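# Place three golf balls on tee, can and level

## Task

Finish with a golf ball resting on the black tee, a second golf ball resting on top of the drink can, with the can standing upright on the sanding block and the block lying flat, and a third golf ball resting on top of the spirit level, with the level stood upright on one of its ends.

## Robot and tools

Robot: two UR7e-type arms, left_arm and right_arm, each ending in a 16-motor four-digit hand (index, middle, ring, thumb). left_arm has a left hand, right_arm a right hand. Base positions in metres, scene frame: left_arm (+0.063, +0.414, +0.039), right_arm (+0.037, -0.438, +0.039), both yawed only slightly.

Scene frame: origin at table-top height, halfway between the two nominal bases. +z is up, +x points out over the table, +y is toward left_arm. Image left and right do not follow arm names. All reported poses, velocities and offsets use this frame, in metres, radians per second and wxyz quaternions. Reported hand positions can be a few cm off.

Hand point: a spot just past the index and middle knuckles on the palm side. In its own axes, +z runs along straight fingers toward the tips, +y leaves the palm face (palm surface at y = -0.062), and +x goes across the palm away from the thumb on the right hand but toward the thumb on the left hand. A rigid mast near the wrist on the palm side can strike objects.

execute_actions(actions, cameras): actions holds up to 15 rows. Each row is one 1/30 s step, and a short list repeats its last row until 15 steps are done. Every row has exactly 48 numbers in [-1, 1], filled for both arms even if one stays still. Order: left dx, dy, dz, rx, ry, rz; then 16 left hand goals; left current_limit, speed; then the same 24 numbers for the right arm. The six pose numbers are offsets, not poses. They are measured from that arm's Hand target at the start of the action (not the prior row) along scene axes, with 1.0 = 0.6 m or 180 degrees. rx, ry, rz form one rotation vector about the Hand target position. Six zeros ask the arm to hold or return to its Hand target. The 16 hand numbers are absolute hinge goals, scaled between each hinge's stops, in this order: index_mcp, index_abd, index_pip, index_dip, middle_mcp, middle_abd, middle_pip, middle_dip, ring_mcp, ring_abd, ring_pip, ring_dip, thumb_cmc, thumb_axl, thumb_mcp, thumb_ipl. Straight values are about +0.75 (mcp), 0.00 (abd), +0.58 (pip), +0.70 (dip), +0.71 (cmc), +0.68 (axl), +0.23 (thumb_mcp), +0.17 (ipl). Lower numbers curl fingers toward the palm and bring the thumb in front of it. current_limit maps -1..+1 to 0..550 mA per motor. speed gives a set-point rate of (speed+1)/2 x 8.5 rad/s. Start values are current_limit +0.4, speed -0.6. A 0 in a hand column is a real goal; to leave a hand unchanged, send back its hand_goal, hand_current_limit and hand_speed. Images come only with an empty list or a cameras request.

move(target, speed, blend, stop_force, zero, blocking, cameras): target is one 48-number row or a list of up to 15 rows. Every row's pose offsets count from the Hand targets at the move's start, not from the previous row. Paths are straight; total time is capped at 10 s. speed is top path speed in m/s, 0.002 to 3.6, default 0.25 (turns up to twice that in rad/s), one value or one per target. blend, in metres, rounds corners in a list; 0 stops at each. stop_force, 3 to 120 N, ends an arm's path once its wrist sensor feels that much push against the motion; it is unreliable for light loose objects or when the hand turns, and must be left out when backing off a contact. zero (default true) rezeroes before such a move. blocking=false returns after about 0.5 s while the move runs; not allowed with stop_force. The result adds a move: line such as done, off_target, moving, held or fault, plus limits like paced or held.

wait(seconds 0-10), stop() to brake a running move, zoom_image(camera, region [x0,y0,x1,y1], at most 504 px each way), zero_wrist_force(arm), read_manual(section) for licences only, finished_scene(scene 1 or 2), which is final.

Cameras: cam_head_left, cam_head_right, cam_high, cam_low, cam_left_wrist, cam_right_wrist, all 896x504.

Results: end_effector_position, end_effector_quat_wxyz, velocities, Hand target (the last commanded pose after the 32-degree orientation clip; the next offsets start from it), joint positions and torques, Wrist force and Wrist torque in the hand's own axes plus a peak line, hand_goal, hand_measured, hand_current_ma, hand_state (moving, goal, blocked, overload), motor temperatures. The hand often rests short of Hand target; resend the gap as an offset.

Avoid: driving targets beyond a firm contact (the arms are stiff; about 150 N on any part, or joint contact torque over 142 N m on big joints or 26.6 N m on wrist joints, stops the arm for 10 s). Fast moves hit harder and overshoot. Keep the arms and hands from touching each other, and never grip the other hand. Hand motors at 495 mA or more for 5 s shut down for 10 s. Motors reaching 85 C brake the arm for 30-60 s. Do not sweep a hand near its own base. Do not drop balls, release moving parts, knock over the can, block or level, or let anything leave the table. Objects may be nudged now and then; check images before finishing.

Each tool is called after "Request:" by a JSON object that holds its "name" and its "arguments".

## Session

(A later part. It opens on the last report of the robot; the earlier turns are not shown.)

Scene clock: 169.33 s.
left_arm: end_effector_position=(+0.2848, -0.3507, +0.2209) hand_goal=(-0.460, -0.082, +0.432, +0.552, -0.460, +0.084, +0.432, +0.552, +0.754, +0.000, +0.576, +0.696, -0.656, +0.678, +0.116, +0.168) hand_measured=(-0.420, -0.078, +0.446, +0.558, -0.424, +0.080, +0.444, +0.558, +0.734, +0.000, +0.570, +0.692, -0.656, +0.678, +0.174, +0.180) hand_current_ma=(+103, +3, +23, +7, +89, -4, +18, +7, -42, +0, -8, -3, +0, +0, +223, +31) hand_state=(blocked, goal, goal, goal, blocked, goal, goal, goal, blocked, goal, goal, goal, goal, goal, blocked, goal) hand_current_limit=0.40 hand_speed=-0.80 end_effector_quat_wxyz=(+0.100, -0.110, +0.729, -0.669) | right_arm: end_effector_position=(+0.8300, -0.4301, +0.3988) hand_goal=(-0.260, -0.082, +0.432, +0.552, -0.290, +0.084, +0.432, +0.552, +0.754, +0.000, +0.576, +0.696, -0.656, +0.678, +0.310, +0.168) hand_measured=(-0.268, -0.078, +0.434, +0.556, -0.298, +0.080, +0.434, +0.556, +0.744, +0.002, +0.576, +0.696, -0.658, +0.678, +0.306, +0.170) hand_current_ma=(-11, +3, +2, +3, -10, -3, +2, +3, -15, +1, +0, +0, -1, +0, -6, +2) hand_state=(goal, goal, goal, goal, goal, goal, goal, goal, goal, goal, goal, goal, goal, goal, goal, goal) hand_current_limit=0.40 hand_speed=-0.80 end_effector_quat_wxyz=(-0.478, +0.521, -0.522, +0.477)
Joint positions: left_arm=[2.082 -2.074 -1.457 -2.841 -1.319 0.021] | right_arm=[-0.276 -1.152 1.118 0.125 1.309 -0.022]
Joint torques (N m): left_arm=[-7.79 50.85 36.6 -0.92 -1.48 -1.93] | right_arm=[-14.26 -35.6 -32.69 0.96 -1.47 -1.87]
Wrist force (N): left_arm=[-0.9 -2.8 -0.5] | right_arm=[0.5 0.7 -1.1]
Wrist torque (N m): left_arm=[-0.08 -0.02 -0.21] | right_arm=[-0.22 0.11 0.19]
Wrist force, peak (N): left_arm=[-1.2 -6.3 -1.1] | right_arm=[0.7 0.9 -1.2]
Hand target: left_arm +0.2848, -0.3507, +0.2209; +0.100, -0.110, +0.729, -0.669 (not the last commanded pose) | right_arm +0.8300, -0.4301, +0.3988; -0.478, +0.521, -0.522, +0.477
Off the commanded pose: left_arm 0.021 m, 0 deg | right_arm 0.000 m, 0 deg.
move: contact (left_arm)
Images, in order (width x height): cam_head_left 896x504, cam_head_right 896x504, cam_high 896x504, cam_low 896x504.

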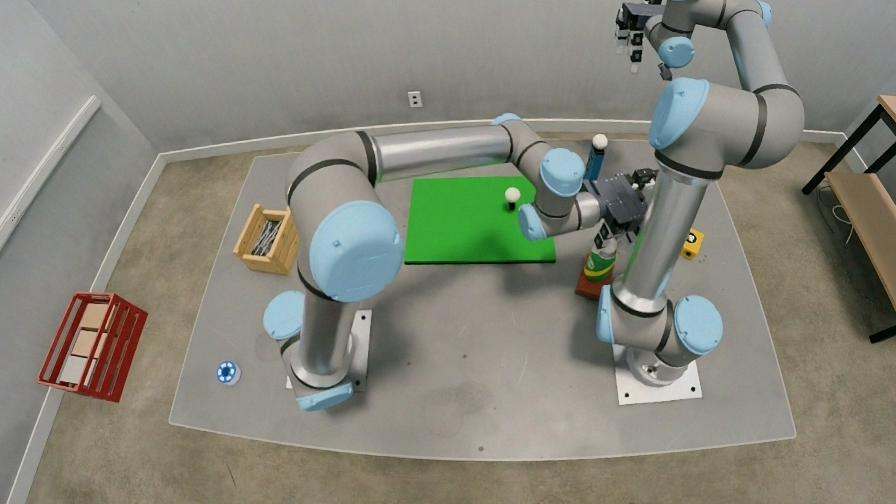

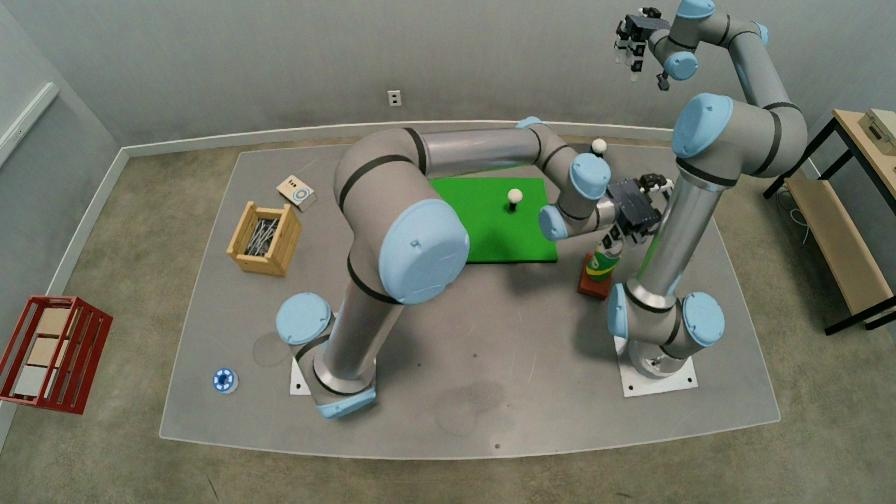

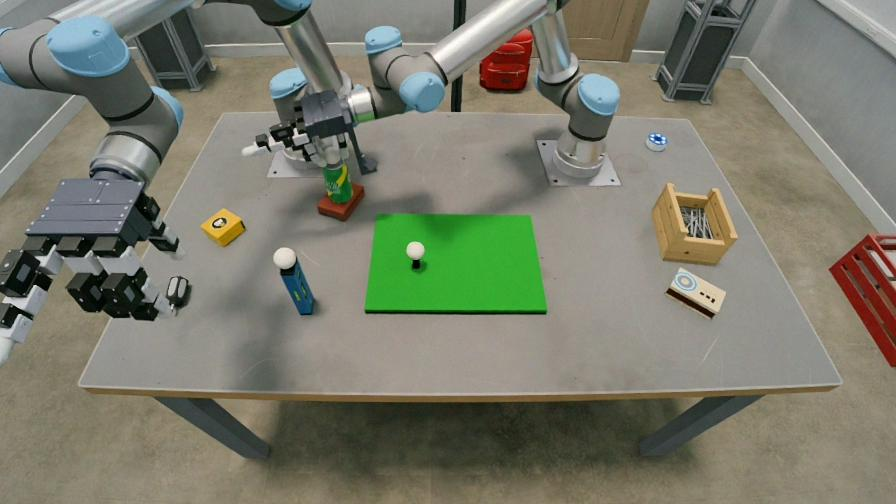

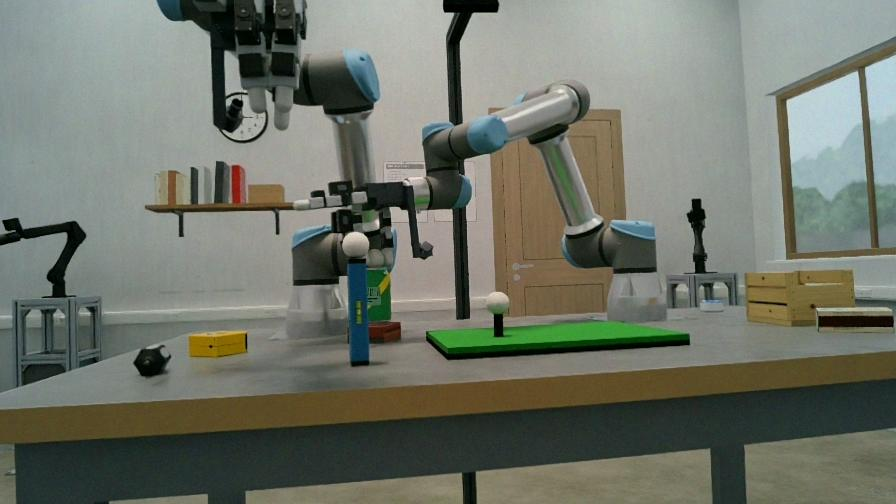

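Request:
{"name": "move", "arguments": {"target": [0,0,0.0005,0,0,0,-0.438,-0.083,0.432,0.552,-0.442,0.083,0.432,0.552,0.754,0,0.576,0.696,-0.656,0.678,0.145,0.168,0.4,-0.9,0,0,0,0,0,0,-0.26,-0.083,0.432,0.552,-0.29,0.083,0.432,0.552,0.754,0,0.576,0.696,-0.656,0.678,0.31,0.168,0.4,-0.8], "speed": 0.01}}

Request:
{"name": "move", "arguments": {"target": [0,0,0,0,0,0,-0.426,-0.083,0.432,0.552,-0.43,0.083,0.432,0.552,0.754,0,0.576,0.696,-0.656,0.678,0.164,0.168,0.4,-0.95,0,0,0,0,0,0,-0.26,-0.083,0.432,0.552,-0.29,0.083,0.432,0.552,0.754,0,0.576,0.696,-0.656,0.678,0.31,0.168,0.4,-0.8]}}

Request:
{"name": "move", "arguments": {"target": [0,0,0,0,0,0,-0.27,-0.083,0.432,0.552,-0.27,0.083,0.432,0.552,0.754,0,0.576,0.696,-0.656,0.678,0.31,0.168,0.4,-0.95,0,0,0,0,0,0,-0.26,-0.083,0.432,0.552,-0.29,0.083,0.432,0.552,0.754,0,0.576,0.696,-0.656,0.678,0.31,0.168,0.4,-0.8], "cameras": ["cam_low","cam_high"]}}

Request:
{"name": "zoom_image", "arguments": {"camera": "cam_high", "region": [295, 110, 365, 190]}}

Request:
{"name": "zoom_image", "arguments": {"camera": "cam_low", "region": [345, 200, 425, 290]}}

Scene clock: 170.73 s.
left_arm: end_effector_position=(+0.2848, -0.3507, +0.2212) hand_goal=(-0.438, -0.082, +0.432, +0.552, -0.442, +0.084, +0.432, +0.552, +0.754, +0.000, +0.576, +0.696, -0.656, +0.678, +0.146, +0.168) hand_measured=(-0.418, -0.078, +0.446, +0.558, -0.422, +0.080, +0.444, +0.558, +0.734, +0.000, +0.570, +0.692, -0.656, +0.678, +0.174, +0.180) hand_current_ma=(+39, +3, +23, +7, +39, -4, +18, +7, -42, +0, -8, -3, +0, +0, +85, +31) hand_state=(goal, goal, goal, goal, goal, goal, goal, goal, blocked, goal, goal, goal, goal, goal, blocked, goal) hand_current_limit=0.40 hand_speed=-0.90 end_effector_quat_wxyz=(+0.100, -0.110, +0.729, -0.669) | right_arm: end_effector_position=(+0.8300, -0.4301, +0.3988) hand_goal=(-0.260, -0.082, +0.432, +0.552, -0.290, +0.084, +0.432, +0.552, +0.754, +0.000, +0.576, +0.696, -0.656, +0.678, +0.310, +0.168) hand_measured=(-0.268, -0.078, +0.434, +0.556, -0.298, +0.080, +0.434, +0.556, +0.744, +0.002, +0.576, +0.696, -0.658, +0.678, +0.306, +0.170) hand_current_ma=(-11, +3, +2, +3, -10, -3, +2, +3, -15, +1, +0, +0, -1, +0, -6, +2) hand_state=(goal, goal, goal, goal, goal, goal, goal, goal, goal, goal, goal, goal, goal, goal, goal, goal) hand_current_limit=0.40 hand_speed=-0.80 end_effector_quat_wxyz=(-0.478, +0.521, -0.522, +0.477)
Joint positions: left_arm=[2.082 -2.074 -1.456 -2.842 -1.319 0.021] | right_arm=[-0.276 -1.152 1.118 0.125 1.309 -0.022]
Joint torques (N m): left_arm=[-7.12 52.14 37.71 -0.9 -1.3 -1.9] | right_arm=[-14.5 -35.74 -33.05 0.96 -1.51 -1.85]
Wrist force (N): left_arm=[-1.0 -1.2 -0.1] | right_arm=[0.5 0.6 -0.8]
Wrist torque (N m): left_arm=[0.06 -0.02 -0.22] | right_arm=[-0.26 0.10 0.19]
Wrist force, peak (N): left_arm=[-1.3 -3.1 -0.7] | right_arm=[0.5 1.1 -1.2]
Hand target: left_arm +0.2848, -0.3507, +0.2212; +0.100, -0.110, +0.729, -0.669 | right_arm +0.8300, -0.4301, +0.3988; -0.478, +0.521, -0.522, +0.477
Off the commanded pose: left_arm 0.000 m, 0 deg | right_arm 0.000 m, 0 deg.
move: done

Scene clock: 171.23 s.
left_arm: end_effector_position=(+0.2848, -0.3507, +0.2212) hand_goal=(-0.426, -0.082, +0.432, +0.552, -0.430, +0.084, +0.432, +0.552, +0.754, +0.000, +0.576, +0.696, -0.656, +0.678, +0.164, +0.168) hand_measured=(-0.416, -0.078, +0.446, +0.558, -0.420, +0.080, +0.444, +0.558, +0.734, +0.000, +0.570, +0.692, -0.656, +0.678, +0.176, +0.180) hand_current_ma=(+18, +3, +23, +7, +18, -4, +18, +7, -42, +0, -8, -3, +0, +0, +24, +31) hand_state=(goal, goal, goal, goal, goal, goal, goal, goal, blocked, goal, goal, goal, goal, goal, goal, goal) hand_current_limit=0.40 hand_speed=-0.95 end_effector_quat_wxyz=(+0.100, -0.110, +0.729, -0.669) | right_arm: end_effector_position=(+0.8300, -0.4301, +0.3988) hand_goal=(-0.260, -0.082, +0.432, +0.552, -0.290, +0.084, +0.432, +0.552, +0.754, +0.000, +0.576, +0.696, -0.656, +0.678, +0.310, +0.168) hand_measured=(-0.268, -0.078, +0.434, +0.556, -0.298, +0.080, +0.434, +0.556, +0.744, +0.002, +0.576, +0.696, -0.658, +0.678, +0.306, +0.170) hand_current_ma=(-11, +3, +2, +3, -10, -3, +2, +3, -15, +1, +0, +0, -1, +0, -6, +2) hand_state=(goal, goal, goal, goal, goal, goal, goal, goal, goal, goal, goal, goal, goal, goal, goal, goal) hand_current_limit=0.40 hand_speed=-0.80 end_effector_quat_wxyz=(-0.478, +0.521, -0.522, +0.477)
Joint positions: left_arm=[2.082 -2.074 -1.456 -2.842 -1.319 0.021] | right_arm=[-0.276 -1.152 1.118 0.125 1.309 -0.022]
Joint torques (N m): left_arm=[-6.44 52.06 37.84 -1.1 -1.12 -1.92] | right_arm=[-14.33 -36.28 -32.83 0.86 -1.46 -1.83]
Wrist force (N): left_arm=[-1.1 -1.3 0.1] | right_arm=[0.4 0.8 -1.1]
Wrist torque (N m): left_arm=[0.04 0.01 -0.24] | right_arm=[-0.21 0.12 0.18]
Wrist force, peak (N): left_arm=[-1.4 -1.2 -0.1] | right_arm=[1.0 0.7 -1.2]
Hand target: left_arm +0.2848, -0.3507, +0.2212; +0.100, -0.110, +0.729, -0.669 | right_arm +0.8300, -0.4301, +0.3988; -0.478, +0.521, -0.522, +0.477
Off the commanded pose: left_arm 0.000 m, 0 deg | right_arm 0.000 m, 0 deg.
move: done

Scene clock: 172.53 s.
left_arm: end_effector_position=(+0.2848, -0.3507, +0.2212) hand_goal=(-0.270, -0.082, +0.432, +0.552, -0.270, +0.084, +0.432, +0.552, +0.754, +0.000, +0.576, +0.696, -0.656, +0.678, +0.310, +0.168) hand_measured=(-0.276, -0.078, +0.434, +0.554, -0.278, +0.080, +0.434, +0.554, +0.734, +0.000, +0.570, +0.692, -0.656, +0.678, +0.306, +0.170) hand_current_ma=(-9, +3, +2, +2, -11, -4, +2, +3, -42, +0, -8, -3, +0, +0, -5, +2) hand_state=(goal, goal, goal, goal, goal, goal, goal, goal, blocked, goal, goal, goal, goal, goal, goal, goal) hand_current_limit=0.40 hand_speed=-0.95 end_effector_quat_wxyz=(+0.100, -0.110, +0.729, -0.669) | right_arm: end_effector_position=(+0.8300, -0.4301, +0.3988) hand_goal=(-0.260, -0.082, +0.432, +0.552, -0.290, +0.084, +0.432, +0.552, +0.754, +0.000, +0.576, +0.696, -0.656, +0.678, +0.310, +0.168) hand_measured=(-0.268, -0.078, +0.434, +0.556, -0.298, +0.080, +0.434, +0.556, +0.744, +0.002, +0.576, +0.696, -0.658, +0.678, +0.306, +0.170) hand_current_ma=(-11, +3, +2, +3, -10, -3, +2, +3, -15, +1, +0, +0, -1, +0, -6, +2) hand_state=(goal, goal, goal, goal, goal, goal, goal, goal, goal, goal, goal, goal, goal, goal, goal, goal) hand_current_limit=0.40 hand_speed=-0.80 end_effector_quat_wxyz=(-0.478, +0.521, -0.522, +0.477)
Joint positions: left_arm=[2.082 -2.074 -1.456 -2.842 -1.319 0.021] | right_arm=[-0.276 -1.152 1.118 0.125 1.309 -0.022]
Joint torques (N m): left_arm=[-6.29 49.82 35.92 -0.94 -1.03 -2.06] | right_arm=[-13.95 -35.97 -32.49 0.96 -1.57 -1.88]
Wrist force (N): left_arm=[-1.2 -1.7 -0.2] | right_arm=[0.6 0.8 -1.1]
Wrist torque (N m): left_arm=[0.01 0.01 -0.24] | right_arm=[-0.22 0.08 0.20]
Wrist force, peak (N): left_arm=[-1.3 -1.7 0.2] | right_arm=[0.7 0.8 -1.3]
Hand target: left_arm +0.2848, -0.3507, +0.2212; +0.100, -0.110, +0.729, -0.669 | right_arm +0.8300, -0.4301, +0.3988; -0.478, +0.521, -0.522, +0.477
Off the commanded pose: left_arm 0.000 m, 0 deg | right_arm 0.000 m, 0 deg.
move: done
Images, in order (width x height): cam_high 896x504, cam_low 896x504.

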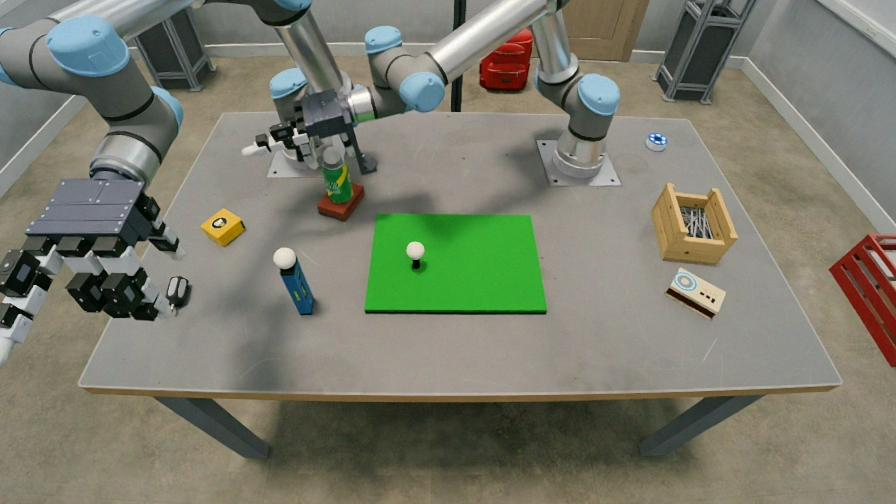

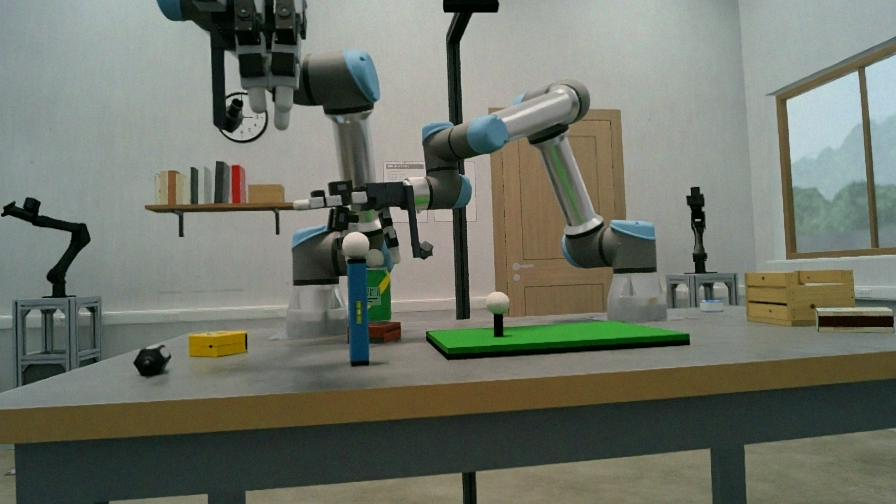

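Scaled by 6.300 from the camera's 896x504 image, which has a finer 1280x720 frame.

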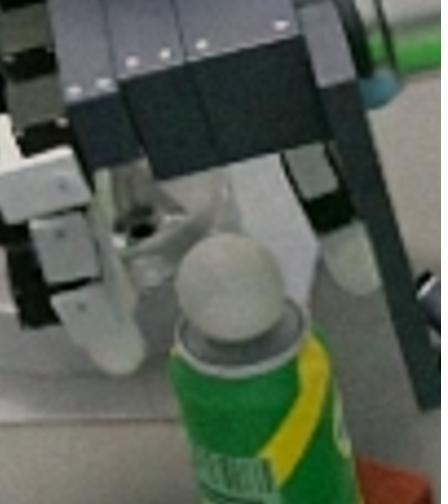

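Scaled by 5.600 from the camera's 896x504 image, which has a finer 1280x720 frame.

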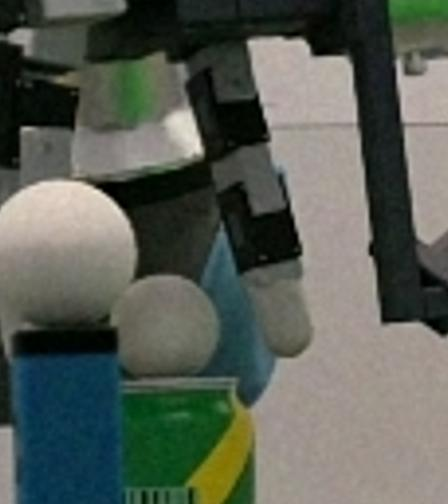

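Request:
{"name": "move", "arguments": {"target": [[0,0,0.16,0,0,0,-0.27,-0.083,0.432,0.552,-0.27,0.083,0.432,0.552,0.754,0,0.576,0.696,-0.656,0.678,0.31,0.168,0.4,-0.95,0,0,0,0,0,0,-0.26,-0.083,0.432,0.552,-0.29,0.083,0.432,0.552,0.754,0,0.576,0.696,-0.656,0.678,0.31,0.168,0.4,-0.8],[0.1,0.35,0.25,0,0,0,-0.27,-0.083,0.432,0.552,-0.27,0.083,0.432,0.552,0.754,0,0.576,0.696,-0.656,0.678,0.31,0.168,0.4,-0.95,0,0,0,0,0,0,-0.26,-0.083,0.432,0.552,-0.29,0.083,0.432,0.552,0.754,0,0.576,0.696,-0.656,0.678,0.31,0.168,0.4,-0.8]], "speed": [0.08,0.2], "blend": [0.01,0], "cameras": ["cam_low","cam_high","cam_head_left"]}}

Request:
{"name": "zoom_image", "arguments": {"camera": "cam_high", "region": [270, 110, 450, 330]}}

Request:
{"name": "zoom_image", "arguments": {"camera": "cam_low", "region": [330, 220, 530, 370]}}

Scene clock: 175.97 s.
left_arm: end_effector_position=(+0.3448, -0.1408, +0.3712) hand_goal=(-0.270, -0.082, +0.432, +0.552, -0.270, +0.084, +0.432, +0.552, +0.754, +0.000, +0.576, +0.696, -0.656, +0.678, +0.310, +0.168) hand_measured=(-0.276, -0.078, +0.434, +0.554, -0.276, +0.080, +0.434, +0.554, +0.734, +0.000, +0.570, +0.692, -0.656, +0.678, +0.308, +0.170) hand_current_ma=(-7, +3, +2, +2, -8, -3, +2, +3, -41, +0, -8, -3, +0, +0, -4, +2) hand_state=(goal, goal, goal, goal, goal, goal, goal, goal, blocked, goal, goal, goal, goal, goal, goal, goal) hand_current_limit=0.40 hand_speed=-0.95 end_effector_quat_wxyz=(+0.100, -0.110, +0.729, -0.669) | right_arm: end_effector_position=(+0.8300, -0.4301, +0.3988) hand_goal=(-0.260, -0.082, +0.432, +0.552, -0.290, +0.084, +0.432, +0.552, +0.754, +0.000, +0.576, +0.696, -0.656, +0.678, +0.310, +0.168) hand_measured=(-0.268, -0.078, +0.434, +0.556, -0.298, +0.080, +0.434, +0.556, +0.744, +0.002, +0.576, +0.696, -0.658, +0.678, +0.306, +0.170) hand_current_ma=(-11, +3, +2, +3, -10, -3, +2, +3, -15, +1, +0, +0, -1, +0, -6, +2) hand_state=(goal, goal, goal, goal, goal, goal, goal, goal, goal, goal, goal, goal, goal, goal, goal, goal) hand_current_limit=0.40 hand_speed=-0.80 end_effector_quat_wxyz=(-0.478, +0.521, -0.522, +0.477)
Joint positions: left_arm=[2.478 -1.599 -1.673 -3.119 -0.925 0.064] | right_arm=[-0.276 -1.152 1.118 0.125 1.309 -0.022]
Joint torques (N m): left_arm=[7.38 32.08 11.05 -1.33 1.79 1.96] | right_arm=[-13.46 -36.12 -32.24 0.88 -1.33 -1.75]
Wrist force (N): left_arm=[-0.9 -1.4 -0.1] | right_arm=[0.6 0.8 -1.1]
Wrist torque (N m): left_arm=[0.06 -0.02 -0.36] | right_arm=[-0.21 0.10 0.20]
Wrist force, peak (N): left_arm=[-1.3 -1.9 -0.8] | right_arm=[0.7 1.0 -1.2]
Hand target: left_arm +0.3448, -0.1407, +0.3712; +0.100, -0.110, +0.729, -0.669 | right_arm +0.8300, -0.4301, +0.3988; -0.478, +0.521, -0.522, +0.477
Off the commanded pose: left_arm 0.000 m, 0 deg | right_arm 0.000 m, 0 deg.
move: done
Images, in order (width x height): cam_head_left 896x504, cam_high 896x504, cam_low 896x504.

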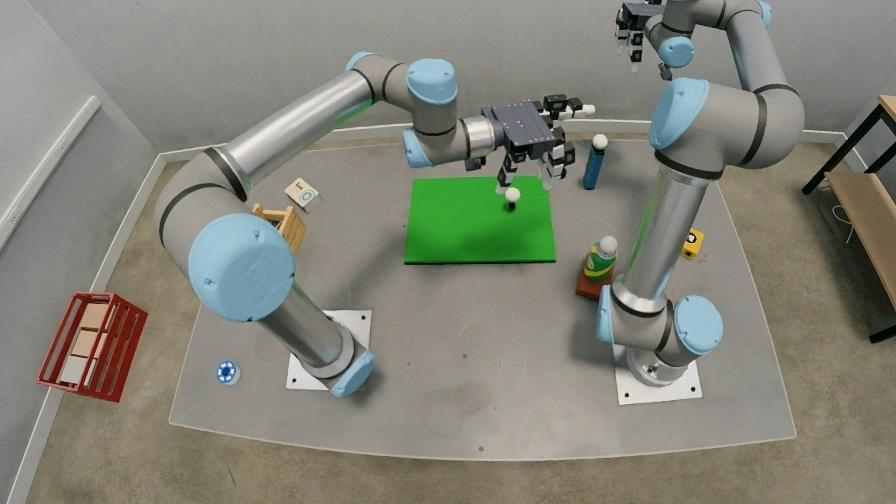

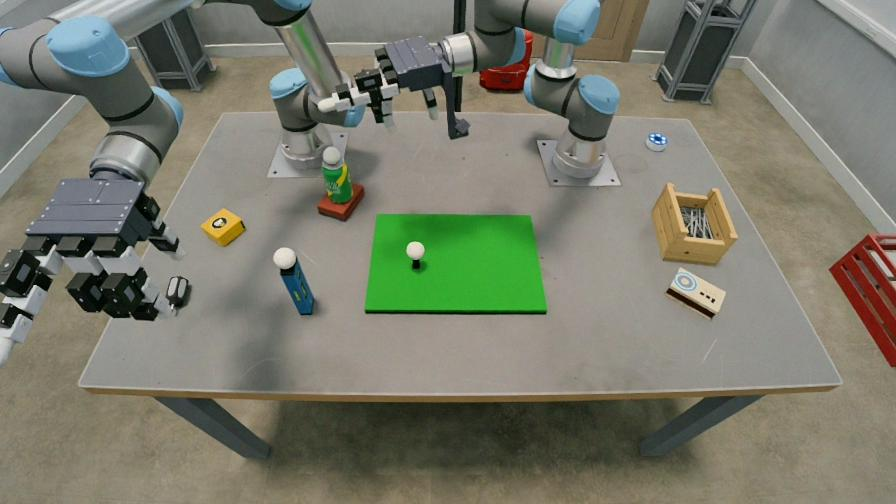

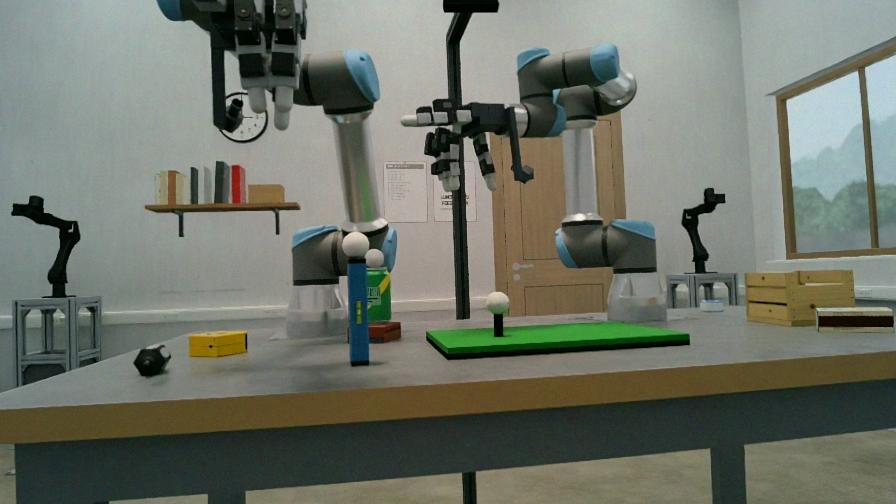

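Scaled by 2.291 from the camera's 896x504 image, which has a finer 1280x720 frame.

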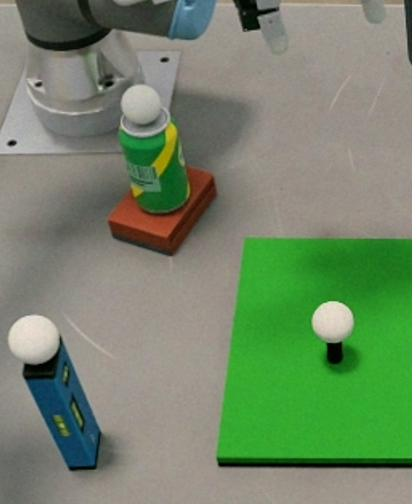

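Scaled by 2.520 from the camera's 896x504 image, which has a finer 1280x720 frame.

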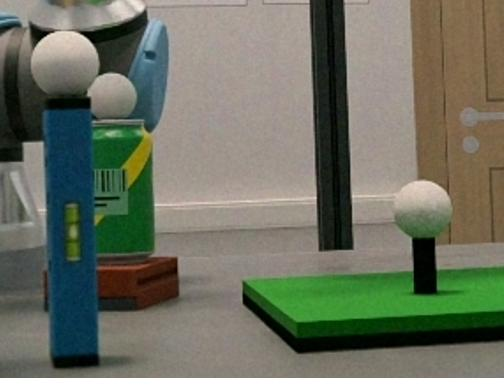

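Request:
{"name": "finished_scene", "arguments": {"scene": 1}}

The scene is finished: the task was done.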